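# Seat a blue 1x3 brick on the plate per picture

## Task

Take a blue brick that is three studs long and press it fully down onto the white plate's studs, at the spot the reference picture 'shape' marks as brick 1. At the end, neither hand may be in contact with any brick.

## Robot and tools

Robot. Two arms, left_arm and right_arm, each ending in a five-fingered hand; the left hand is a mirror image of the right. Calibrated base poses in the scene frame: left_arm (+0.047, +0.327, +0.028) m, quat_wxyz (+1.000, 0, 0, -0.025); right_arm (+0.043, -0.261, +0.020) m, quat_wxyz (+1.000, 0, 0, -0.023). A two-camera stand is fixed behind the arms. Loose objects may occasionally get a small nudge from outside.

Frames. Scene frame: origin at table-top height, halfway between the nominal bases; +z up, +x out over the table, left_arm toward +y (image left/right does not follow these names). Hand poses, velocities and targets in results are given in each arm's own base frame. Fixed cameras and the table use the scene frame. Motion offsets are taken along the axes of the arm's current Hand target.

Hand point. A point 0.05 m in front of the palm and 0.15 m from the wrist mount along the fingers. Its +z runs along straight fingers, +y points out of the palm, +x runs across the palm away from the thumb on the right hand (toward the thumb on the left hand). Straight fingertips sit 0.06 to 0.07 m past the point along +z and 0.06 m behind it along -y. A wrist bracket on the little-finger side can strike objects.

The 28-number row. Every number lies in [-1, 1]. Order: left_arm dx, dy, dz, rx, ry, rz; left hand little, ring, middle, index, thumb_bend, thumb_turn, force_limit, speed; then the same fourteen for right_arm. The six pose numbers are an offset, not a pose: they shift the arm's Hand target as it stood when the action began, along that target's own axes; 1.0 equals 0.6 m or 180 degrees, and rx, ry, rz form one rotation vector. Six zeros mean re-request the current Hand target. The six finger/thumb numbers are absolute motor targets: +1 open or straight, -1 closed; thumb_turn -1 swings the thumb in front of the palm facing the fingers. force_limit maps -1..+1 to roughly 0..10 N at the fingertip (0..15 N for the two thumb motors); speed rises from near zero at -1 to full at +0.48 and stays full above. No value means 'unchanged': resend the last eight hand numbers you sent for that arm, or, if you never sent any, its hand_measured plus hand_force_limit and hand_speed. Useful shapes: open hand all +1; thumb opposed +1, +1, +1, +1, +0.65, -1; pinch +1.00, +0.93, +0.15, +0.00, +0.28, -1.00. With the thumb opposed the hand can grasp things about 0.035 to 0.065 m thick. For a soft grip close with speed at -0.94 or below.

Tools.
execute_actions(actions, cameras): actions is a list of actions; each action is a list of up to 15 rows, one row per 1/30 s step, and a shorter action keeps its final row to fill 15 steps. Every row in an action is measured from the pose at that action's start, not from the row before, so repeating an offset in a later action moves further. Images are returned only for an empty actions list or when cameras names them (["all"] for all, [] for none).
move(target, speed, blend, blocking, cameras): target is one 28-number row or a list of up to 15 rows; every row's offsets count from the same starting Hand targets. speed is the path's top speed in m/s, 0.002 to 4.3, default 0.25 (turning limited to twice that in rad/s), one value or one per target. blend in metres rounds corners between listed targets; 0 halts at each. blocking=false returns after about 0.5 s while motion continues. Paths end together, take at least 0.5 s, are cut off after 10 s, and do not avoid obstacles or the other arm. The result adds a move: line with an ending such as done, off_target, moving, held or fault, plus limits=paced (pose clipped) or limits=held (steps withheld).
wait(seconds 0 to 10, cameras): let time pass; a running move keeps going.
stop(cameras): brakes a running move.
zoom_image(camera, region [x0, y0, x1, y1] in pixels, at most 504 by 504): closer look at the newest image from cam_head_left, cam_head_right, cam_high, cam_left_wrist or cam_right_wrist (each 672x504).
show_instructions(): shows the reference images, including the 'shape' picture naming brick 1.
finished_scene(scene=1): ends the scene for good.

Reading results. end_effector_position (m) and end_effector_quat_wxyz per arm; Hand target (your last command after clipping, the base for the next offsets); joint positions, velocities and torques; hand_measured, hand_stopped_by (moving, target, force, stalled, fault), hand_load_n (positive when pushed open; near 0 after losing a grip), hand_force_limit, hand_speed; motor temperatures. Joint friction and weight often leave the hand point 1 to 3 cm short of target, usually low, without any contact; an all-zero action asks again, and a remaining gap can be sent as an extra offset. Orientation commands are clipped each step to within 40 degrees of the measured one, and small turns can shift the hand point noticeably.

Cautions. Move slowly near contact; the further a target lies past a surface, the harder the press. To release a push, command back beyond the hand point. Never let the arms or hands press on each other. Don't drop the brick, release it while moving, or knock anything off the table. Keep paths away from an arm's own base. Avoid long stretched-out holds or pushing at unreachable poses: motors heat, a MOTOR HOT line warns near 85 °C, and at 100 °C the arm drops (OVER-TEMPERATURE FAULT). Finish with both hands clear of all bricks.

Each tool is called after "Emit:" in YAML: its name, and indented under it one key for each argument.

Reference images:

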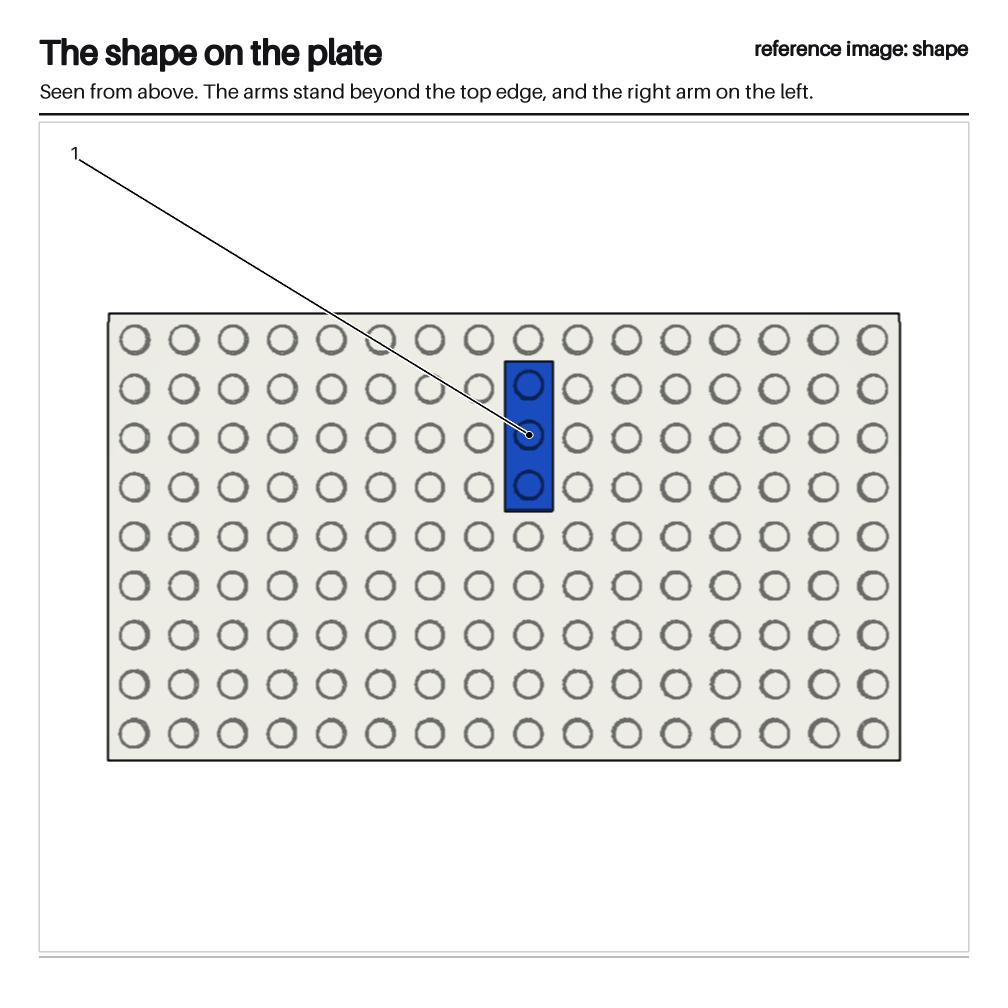

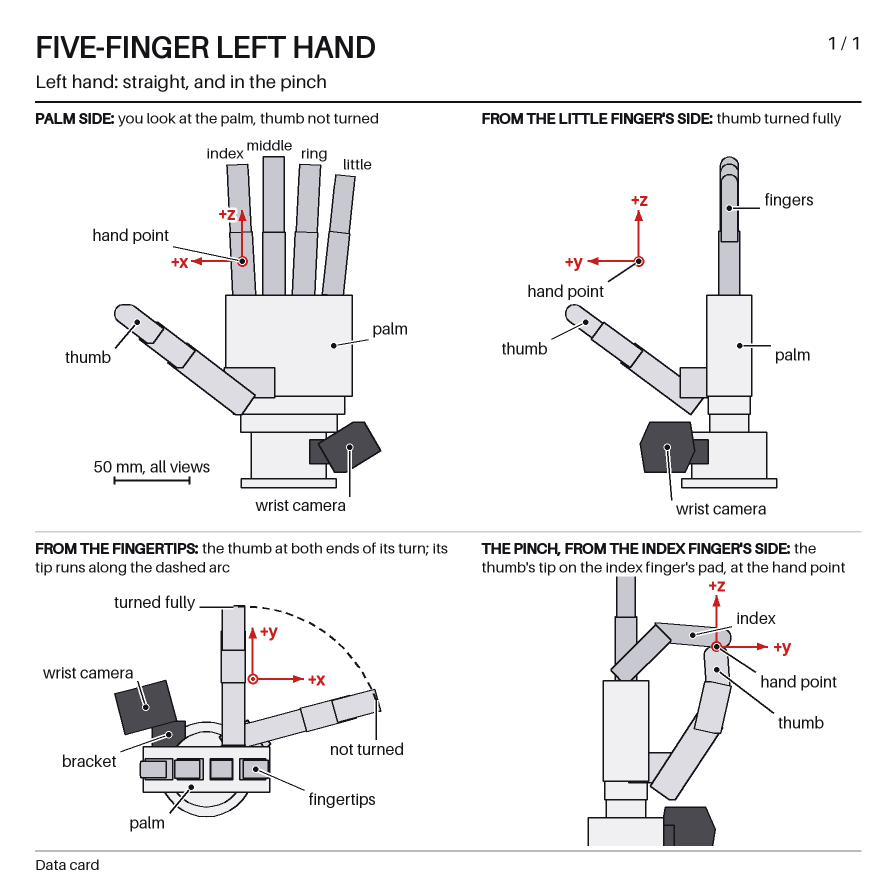

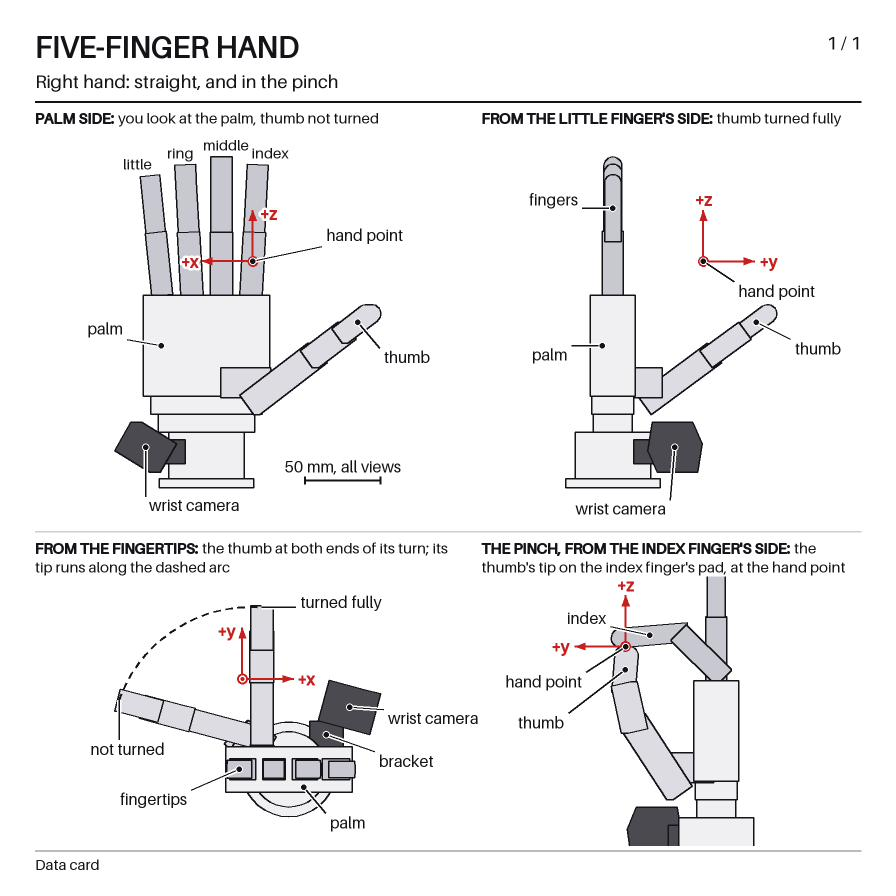

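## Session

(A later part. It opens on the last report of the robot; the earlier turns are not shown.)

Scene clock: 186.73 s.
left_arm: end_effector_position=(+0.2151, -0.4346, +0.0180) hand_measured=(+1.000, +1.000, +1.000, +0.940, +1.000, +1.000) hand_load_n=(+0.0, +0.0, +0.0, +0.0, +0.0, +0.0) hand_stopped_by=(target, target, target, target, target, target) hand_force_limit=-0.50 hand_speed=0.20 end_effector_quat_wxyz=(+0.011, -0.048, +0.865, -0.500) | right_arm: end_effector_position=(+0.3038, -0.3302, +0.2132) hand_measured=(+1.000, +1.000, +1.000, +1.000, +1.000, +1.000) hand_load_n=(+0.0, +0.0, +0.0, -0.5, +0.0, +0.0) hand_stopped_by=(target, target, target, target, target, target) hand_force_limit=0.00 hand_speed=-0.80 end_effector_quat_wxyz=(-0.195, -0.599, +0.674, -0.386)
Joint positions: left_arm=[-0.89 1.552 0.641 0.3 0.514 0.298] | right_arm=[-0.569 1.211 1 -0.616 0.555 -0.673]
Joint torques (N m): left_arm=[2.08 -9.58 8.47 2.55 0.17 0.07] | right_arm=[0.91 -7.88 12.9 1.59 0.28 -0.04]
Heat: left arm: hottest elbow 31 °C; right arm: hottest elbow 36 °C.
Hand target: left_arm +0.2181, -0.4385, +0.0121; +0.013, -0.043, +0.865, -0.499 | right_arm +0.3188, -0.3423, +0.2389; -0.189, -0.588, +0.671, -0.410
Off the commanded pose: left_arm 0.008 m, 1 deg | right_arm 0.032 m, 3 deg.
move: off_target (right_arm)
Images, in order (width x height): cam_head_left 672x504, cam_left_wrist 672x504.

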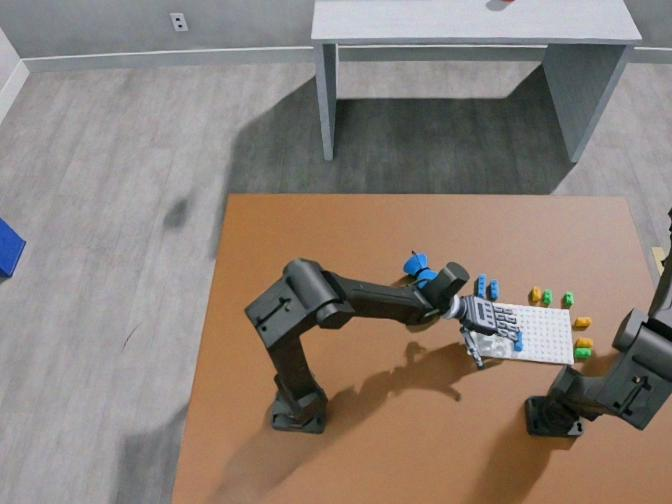

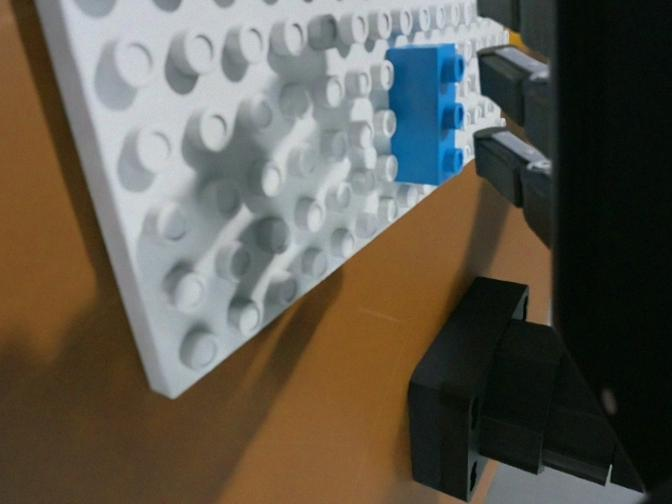

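Emit:
move:
  target: [0.001, 0.0119, 0.026, 0, 0, 0, 1, 1, 1, 0.94, 1, 1, -0.5, 0.2, 0, 0, 0, 0, 0, 0, 1, 1, 1, 1, 1, 1, 0, -0.8]
  speed: 0.05
  cameras: ["cam_left_wrist", "cam_head_left"]

Emit:
zoom_image:
  camera: "cam_head_left"
  region: [500, 320, 540, 360]

Emit:
zoom_image:
  camera: "cam_left_wrist"
  region: [320, 0, 560, 240]

Scene clock: 188.13 s.
left_arm: end_effector_position=(+0.2173, -0.4401, +0.0071) hand_measured=(+1.000, +1.000, +1.000, +0.940, +1.000, +1.000) hand_load_n=(+0.0, +0.0, +0.0, +0.0, +0.0, -0.5) hand_stopped_by=(target, target, target, target, target, target) hand_force_limit=-0.50 hand_speed=0.20 end_effector_quat_wxyz=(+0.017, -0.045, +0.863, -0.503) | right_arm: end_effector_position=(+0.3038, -0.3302, +0.2132) hand_measured=(+1.000, +1.000, +1.000, +1.000, +1.000, +1.000) hand_load_n=(+0.0, +0.0, +0.0, +0.0, +0.0, +0.0) hand_stopped_by=(target, target, target, target, target, target) hand_force_limit=0.00 hand_speed=-0.80 end_effector_quat_wxyz=(-0.195, -0.599, +0.674, -0.386)
Joint positions: left_arm=[-0.898 1.594 0.641 0.355 0.504 0.298] | right_arm=[-0.569 1.211 1 -0.616 0.555 -0.673]
Joint torques (N m): left_arm=[0.91 -8.12 9.2 2.15 0.06 0.06] | right_arm=[1.08 -8.06 12.86 1.59 0.28 -0.03]
Heat: left arm: hottest elbow 31 °C; right arm: hottest elbow 36 °C.
Hand target: left_arm +0.2179, -0.4484, -0.0019; +0.013, -0.043, +0.865, -0.499 | right_arm +0.3188, -0.3423, +0.2389; -0.189, -0.588, +0.671, -0.410
Off the commanded pose: left_arm 0.012 m, 1 deg | right_arm 0.032 m, 3 deg.
move: off_target (left_arm, right_arm)
Images, in order (width x height): cam_head_left 672x504, cam_left_wrist 672x504.

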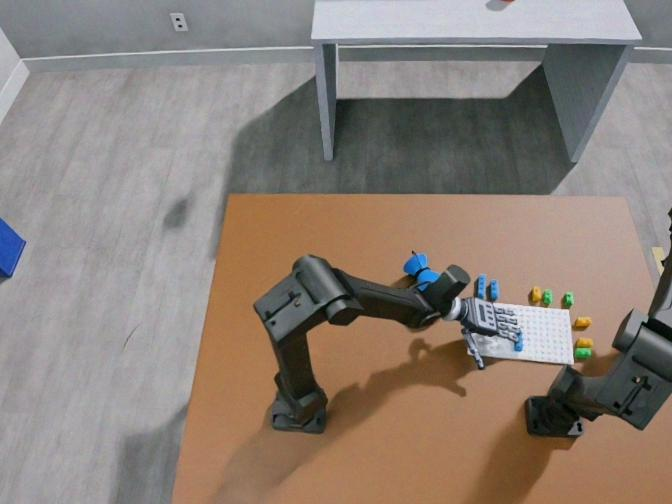

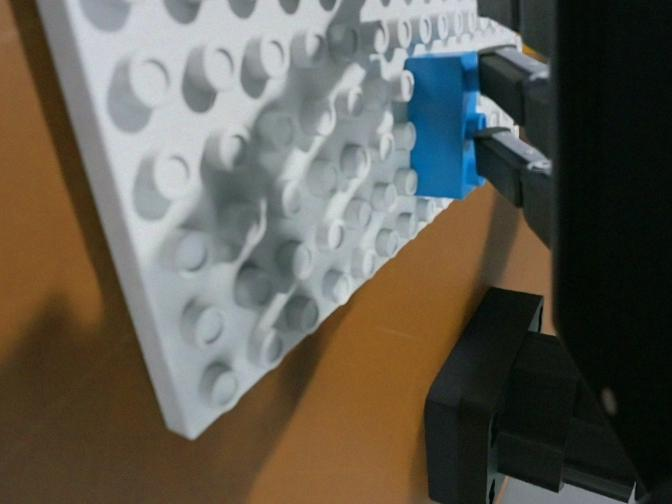

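Scaled by 12.600 from the camera's 672x504 image, which has a finer 960x720 frame.

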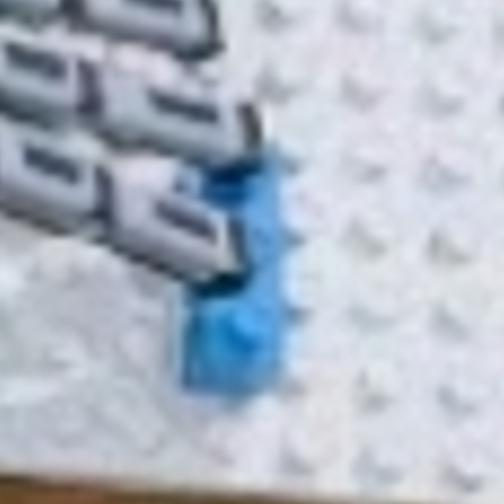

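Scaled by 2.100 from the camera's 672x504 image, which has a finer 960x720 frame.

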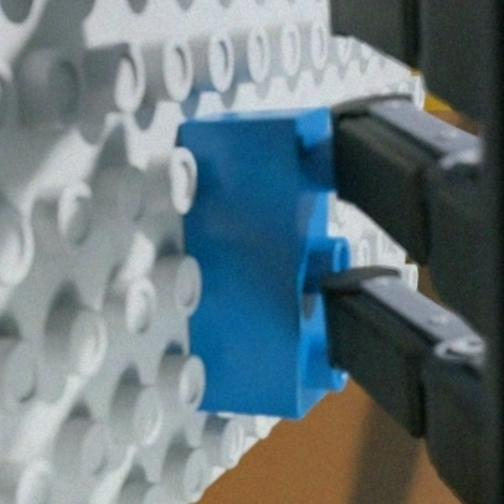

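Emit:
move:
  target: [-0.0001, 0.0255, 0.0224, 0, 0, 0, 1, 1, 1, 0.94, 1, 1, -0.5, 0.2, 0, 0, 0, 0, 0, 0, 1, 1, 1, 1, 1, 1, 0, -0.8]
  speed: 0.05
  cameras: ["cam_left_wrist", "cam_head_left"]

Emit:
zoom_image:
  camera: "cam_head_left"
  region: [500, 320, 540, 360]

Emit:
zoom_image:
  camera: "cam_left_wrist"
  region: [320, 0, 560, 240]

Scene clock: 189.53 s.
left_arm: end_effector_position=(+0.2212, -0.4495, +0.0034) hand_measured=(+1.000, +1.000, +1.000, +0.940, +1.000, +1.000) hand_load_n=(+0.0, +0.0, +0.0, +3.0, +0.0, +0.0) hand_stopped_by=(target, target, target, target, target, target) hand_force_limit=-0.50 hand_speed=0.20 end_effector_quat_wxyz=(+0.026, -0.036, +0.854, -0.519) | right_arm: end_effector_position=(+0.3038, -0.3302, +0.2132) hand_measured=(+1.000, +1.000, +1.000, +1.000, +1.000, +1.000) hand_load_n=(+0.0, +0.0, +0.0, +0.0, +0.0, +0.0) hand_stopped_by=(target, target, target, target, target, target) hand_force_limit=0.00 hand_speed=-0.80 end_effector_quat_wxyz=(-0.195, -0.599, +0.674, -0.386)
Joint positions: left_arm=[-0.903 1.631 0.641 0.436 0.506 0.298] | right_arm=[-0.569 1.211 1 -0.616 0.555 -0.673]
Joint torques (N m): left_arm=[1.26 -7.36 8.59 1.58 -0.25 -0.04] | right_arm=[1.03 -8 12.92 1.65 0.27 -0.04]
Heat: left arm: hottest elbow 31 °C; right arm: hottest elbow 36 °C.
Hand target: left_arm +0.2181, -0.4524, -0.0218; +0.013, -0.043, +0.865, -0.499 | right_arm +0.3188, -0.3423, +0.2389; -0.189, -0.588, +0.671, -0.410
Off the commanded pose: left_arm 0.026 m, 3 deg | right_arm 0.032 m, 3 deg.
move: off_target (left_arm, right_arm)
Images, in order (width x height): cam_head_left 672x504, cam_left_wrist 672x504.

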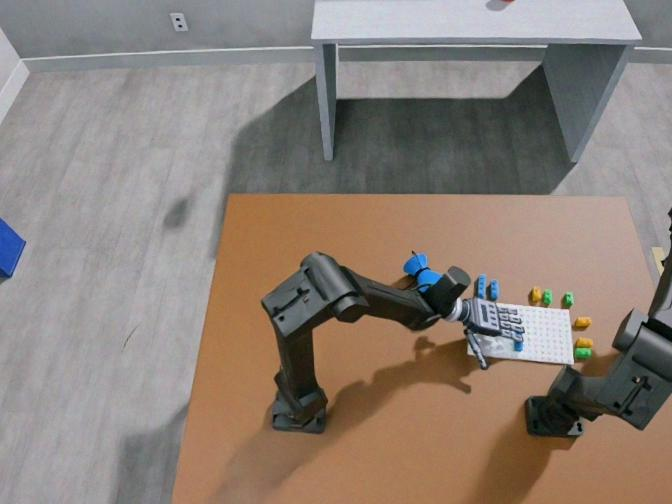

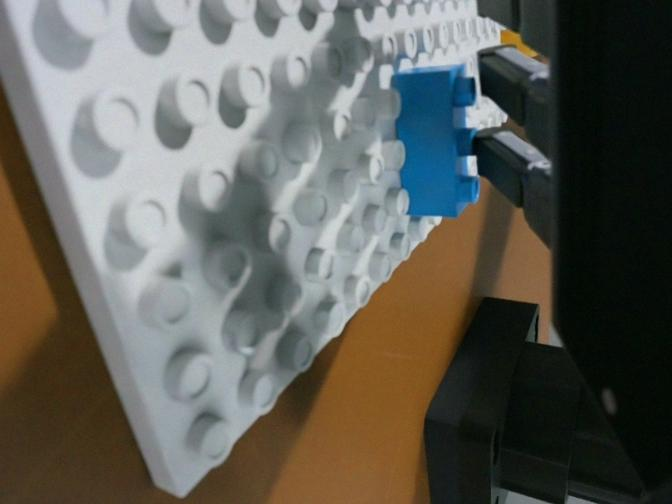

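Scaled by 12.600 from the camera's 672x504 image, which has a finer 960x720 frame.

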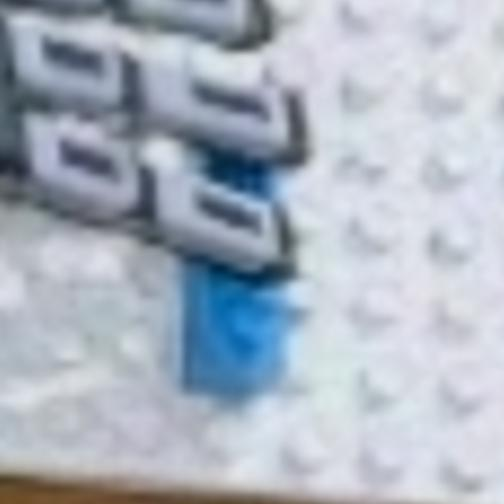

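Scaled by 2.100 from the camera's 672x504 image, which has a finer 960x720 frame.

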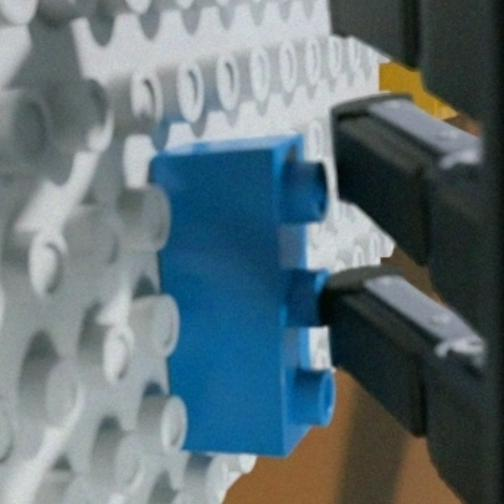

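Emit:
move:
  target: [-0.0014, 0.0394, 0.0151, 0, 0, 0, 1, 1, 1, 0.94, 1, 1, -0.5, 0.2, 0, 0, 0, 0, 0, 0, 1, 1, 1, 1, 1, 1, 0, -0.8]
  speed: 0.05
  cameras: ["cam_left_wrist", "cam_head_left"]

Emit:
zoom_image:
  camera: "cam_head_left"
  region: [500, 320, 540, 360]

Emit:
zoom_image:
  camera: "cam_left_wrist"
  region: [320, 0, 560, 240]

Scene clock: 190.93 s.
left_arm: end_effector_position=(+0.2271, -0.4607, -0.0047) hand_measured=(+1.000, +1.000, +1.000, +0.940, +1.000, +1.000) hand_load_n=(+0.0, +0.0, +0.0, +4.5, +0.0, +0.0) hand_stopped_by=(target, target, target, target, target, target) hand_force_limit=-0.50 hand_speed=0.20 end_effector_quat_wxyz=(+0.033, -0.027, +0.844, -0.535) | right_arm: end_effector_position=(+0.3038, -0.3302, +0.2132) hand_measured=(+1.000, +1.000, +1.000, +1.000, +1.000, +1.000) hand_load_n=(+0.0, +0.0, +0.0, +0.0, +0.0, +0.0) hand_stopped_by=(target, target, target, target, target, target) hand_force_limit=0.00 hand_speed=-0.80 end_effector_quat_wxyz=(-0.195, -0.599, +0.674, -0.386)
Joint positions: left_arm=[-0.905 1.689 0.65 0.529 0.512 0.296] | right_arm=[-0.569 1.211 1 -0.616 0.555 -0.673]
Joint torques (N m): left_arm=[0.73 -7.59 5.64 0.91 -0.35 0.06] | right_arm=[1.14 -8.18 12.88 1.61 0.29 -0.04]
Heat: left arm: hottest elbow 30 °C; right arm: hottest elbow 36 °C.
Hand target: left_arm +0.2180, -0.4485, -0.0467; +0.013, -0.043, +0.865, -0.499 | right_arm +0.3188, -0.3423, +0.2389; -0.189, -0.588, +0.671, -0.410
Off the commanded pose: left_arm 0.045 m, 6 deg | right_arm 0.032 m, 3 deg.
move: off_target (left_arm, right_arm)
Images, in order (width x height): cam_head_left 672x504, cam_left_wrist 672x504.

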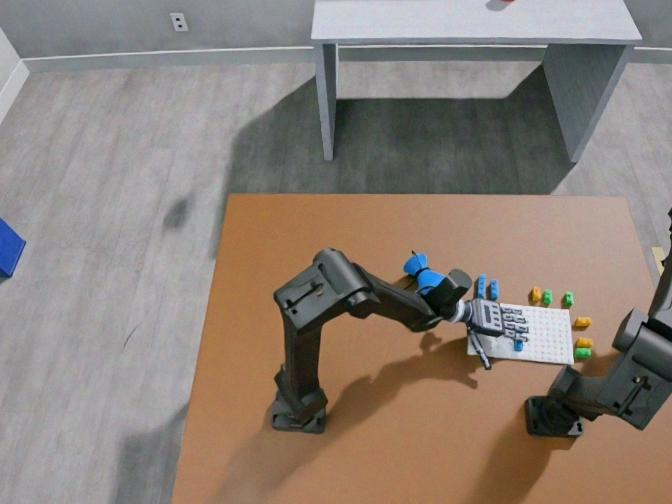

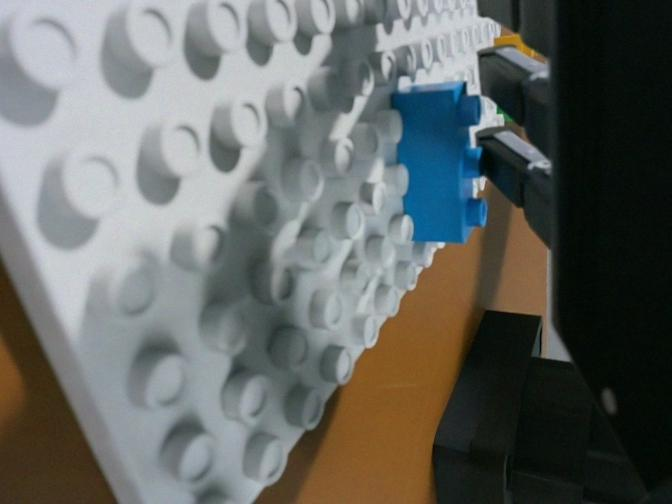

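Scaled by 12.600 from the camera's 672x504 image, which has a finer 960x720 frame.

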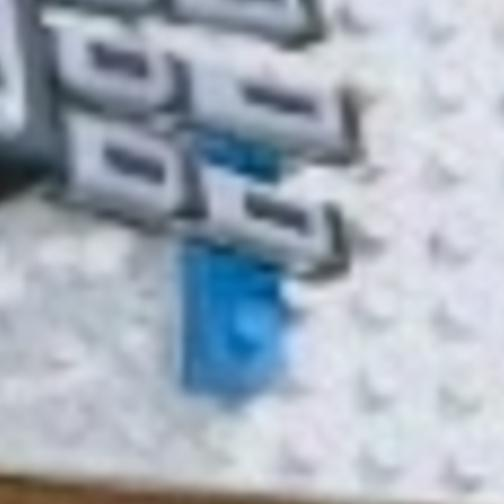

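Scaled by 2.100 from the camera's 672x504 image, which has a finer 960x720 frame.

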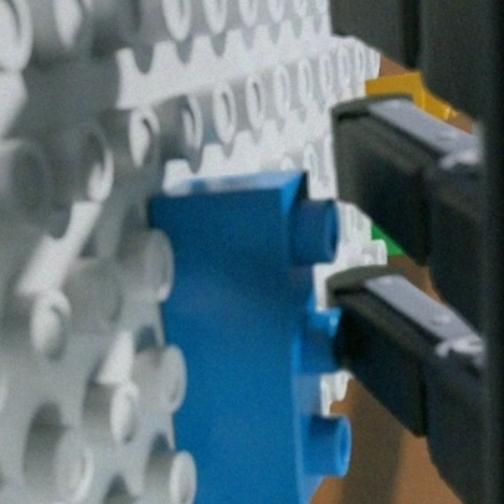

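Emit:
move:
  target:
    - [-0.004, -0.0902, -0.0438, 0, 0, 0, 1, 1, 1, 0.94, 1, 1, -0.5, 0.2, 0, 0, 0, 0, 0, 0, 1, 1, 1, 1, 1, 1, 0, -0.8]
    - [0.0029, -0.2414, -0.0815, 0, 0, 0, 1, 1, 1, 0.94, 1, 1, -0.5, 0.2, 0, 0, 0, 0, 0, 0, 1, 1, 1, 1, 1, 1, 0, -0.8]
  speed: 0.1
  blend: [0.02, 0]
  cameras: ["cam_left_wrist", "cam_head_left"]

Emit:
zoom_image:
  camera: "cam_head_left"
  region: [500, 320, 540, 360]

Emit:
zoom_image:
  camera: "cam_left_wrist"
  region: [100, 0, 300, 200]

Scene clock: 193.83 s.
left_arm: end_effector_position=(+0.2160, -0.4631, +0.0819) hand_measured=(+1.000, +1.000, +1.000, +0.940, +1.000, +1.000) hand_load_n=(+0.0, +0.0, +0.0, +0.0, +0.0, +0.0) hand_stopped_by=(target, target, target, target, target, target) hand_force_limit=-0.50 hand_speed=0.20 end_effector_quat_wxyz=(+0.008, -0.044, +0.873, -0.485) | right_arm: end_effector_position=(+0.3038, -0.3302, +0.2132) hand_measured=(+1.000, +1.000, +1.000, +1.000, +1.000, +1.000) hand_load_n=(+0.0, +0.0, +0.0, +0.0, +0.0, +0.0) hand_stopped_by=(target, target, target, target, target, target) hand_force_limit=0.00 hand_speed=-0.80 end_effector_quat_wxyz=(-0.195, -0.599, +0.674, -0.386)
Joint positions: left_arm=[-0.938 1.455 0.791 0.029 0.472 0.29] | right_arm=[-0.569 1.211 1 -0.616 0.555 -0.673]
Joint torques (N m): left_arm=[1.96 -11.63 13.08 1.84 0.15 -0.24] | right_arm=[1.14 -8 12.89 1.57 0.28 -0.03]
Heat: left arm: hottest elbow 30 °C; right arm: hottest elbow 36 °C.
Hand target: left_arm +0.2220, -0.4785, +0.1030; +0.013, -0.043, +0.865, -0.499 | right_arm +0.3188, -0.3423, +0.2389; -0.189, -0.588, +0.671, -0.410
Off the commanded pose: left_arm 0.027 m, 2 deg | right_arm 0.032 m, 3 deg.
move: off_target (left_arm, right_arm)
Images, in order (width x height): cam_head_left 672x504, cam_left_wrist 672x504.

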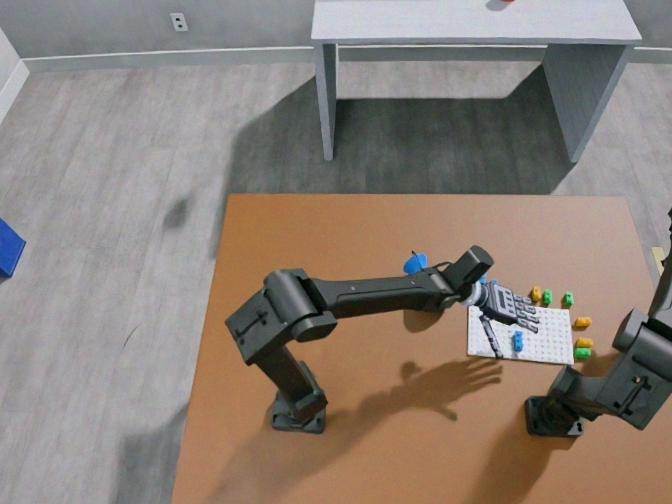

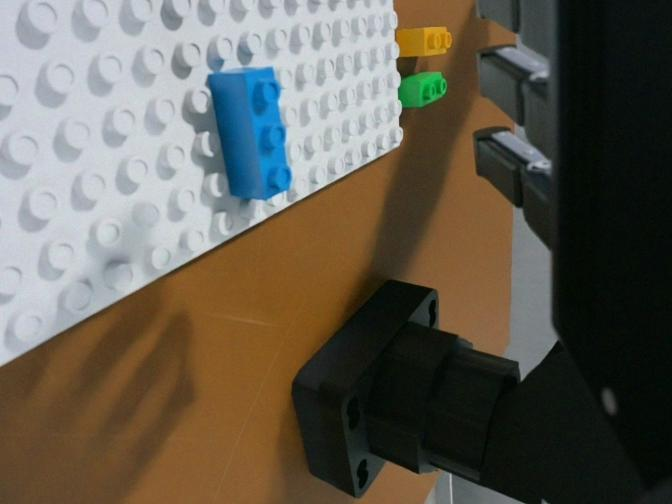

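Scaled by 12.600 from the camera's 672x504 image, which has a finer 960x720 frame.

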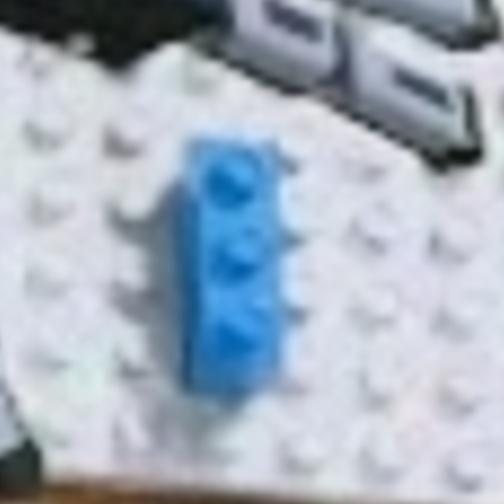

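Scaled by 2.520 from the camera's 672x504 image, which has a finer 960x720 frame.

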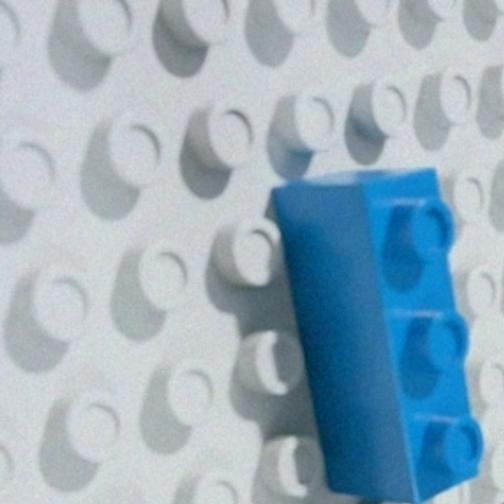

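Emit:
zoom_image:
  camera: "cam_left_wrist"
  region: [180, 50, 300, 170]

Emit:
zoom_image:
  camera: "cam_left_wrist"
  region: [180, 120, 300, 240]

Emit:
zoom_image:
  camera: "cam_head_left"
  region: [505, 325, 540, 360]

Emit:
execute_actions:
  actions: []
  cameras: ["cam_head_right", "cam_high"]

Emit:
zoom_image:
  camera: "cam_head_right"
  region: [505, 325, 560, 380]

Emit:
zoom_image:
  camera: "cam_high"
  region: [180, 220, 260, 300]

Scaled by 4.200 from the camera's 672x504 image, which has a finer 960x720 frame.

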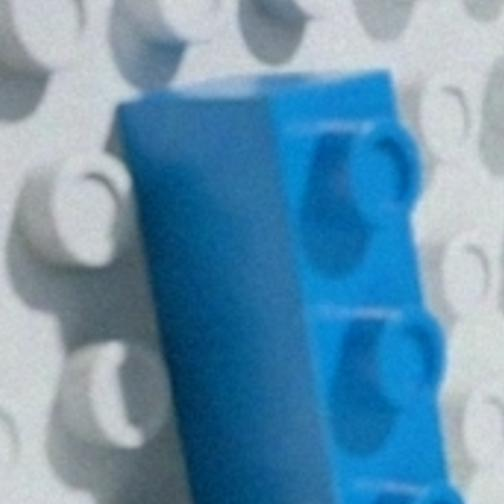

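Scaled by 4.200 from the camera's 672x504 image, which has a finer 960x720 frame.

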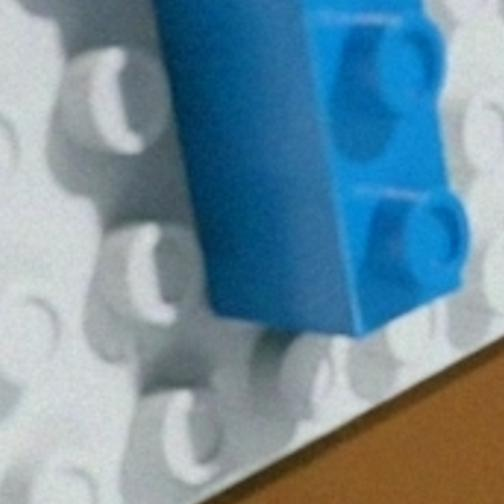

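Scaled by 14.400 from the camera's 672x504 image, which has a finer 960x720 frame.

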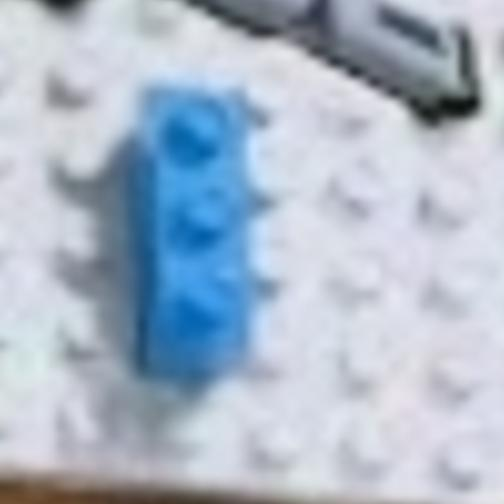

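Scene clock: 194.27 s.
left_arm: end_effector_position=(+0.2160, -0.4631, +0.0819) hand_measured=(+1.000, +1.000, +1.000, +0.940, +1.000, +1.000) hand_load_n=(+0.0, +0.0, +0.0, +0.0, +0.0, +0.0) hand_stopped_by=(target, target, target, target, target, target) hand_force_limit=-0.50 hand_speed=0.20 end_effector_quat_wxyz=(+0.008, -0.044, +0.873, -0.485) | right_arm: end_effector_position=(+0.3038, -0.3302, +0.2132) hand_measured=(+1.000, +1.000, +1.000, +1.000, +1.000, +1.000) hand_load_n=(+0.0, +0.5, +0.0, +0.0, +0.0, +0.0) hand_stopped_by=(target, target, target, target, target, target) hand_force_limit=0.00 hand_speed=-0.80 end_effector_quat_wxyz=(-0.195, -0.599, +0.674, -0.386)
Joint positions: left_arm=[-0.938 1.455 0.791 0.029 0.472 0.29] | right_arm=[-0.569 1.211 1 -0.616 0.555 -0.673]
Joint velocities: within noise
Joint torques (N m): left_arm=[1.38 -12.81 13.18 1.21 0.16 -0.21] | right_arm=[1.14 -8 12.93 1.58 0.28 -0.03]
Motor temperatures (°C): left_arm=[19 20 30 20 17 19] | right_arm=[27 23 36 19 21 18]
Heat: left arm: hottest elbow 30 °C; right arm: hottest elbow 36 °C.
Hand target: left_arm +0.2220, -0.4785, +0.1030; +0.013, -0.043, +0.865, -0.499 | right_arm +0.3188, -0.3423, +0.2389; -0.189, -0.588, +0.671, -0.410
Off the commanded pose: left_arm 0.027 m, 2 deg | right_arm 0.032 m, 3 deg.
Images, in order (width x height): cam_head_right 672x504, cam_high 672x504.

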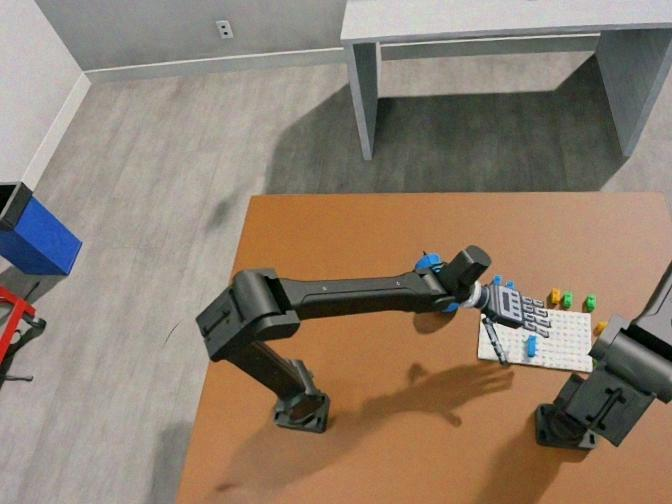

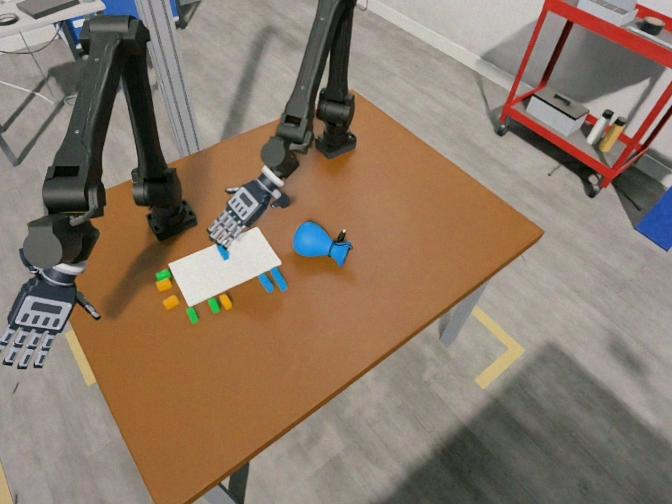

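Scaled by 9.164 from the camera's 672x504 image, which has a finer 960x720 frame.

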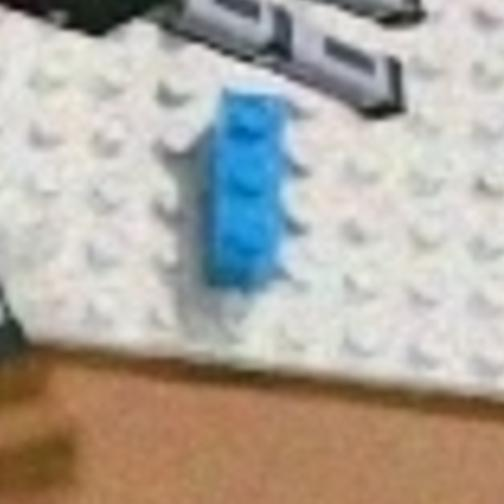

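Scaled by 6.300 from the camera's 672x504 image, which has a finer 960x720 frame.

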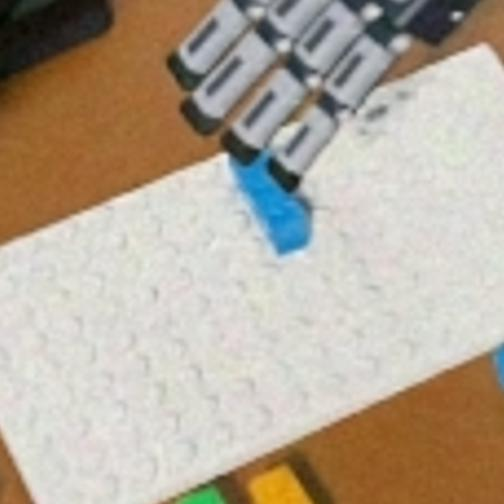

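Emit:
finished_scene:

The scene is finished: the task was done.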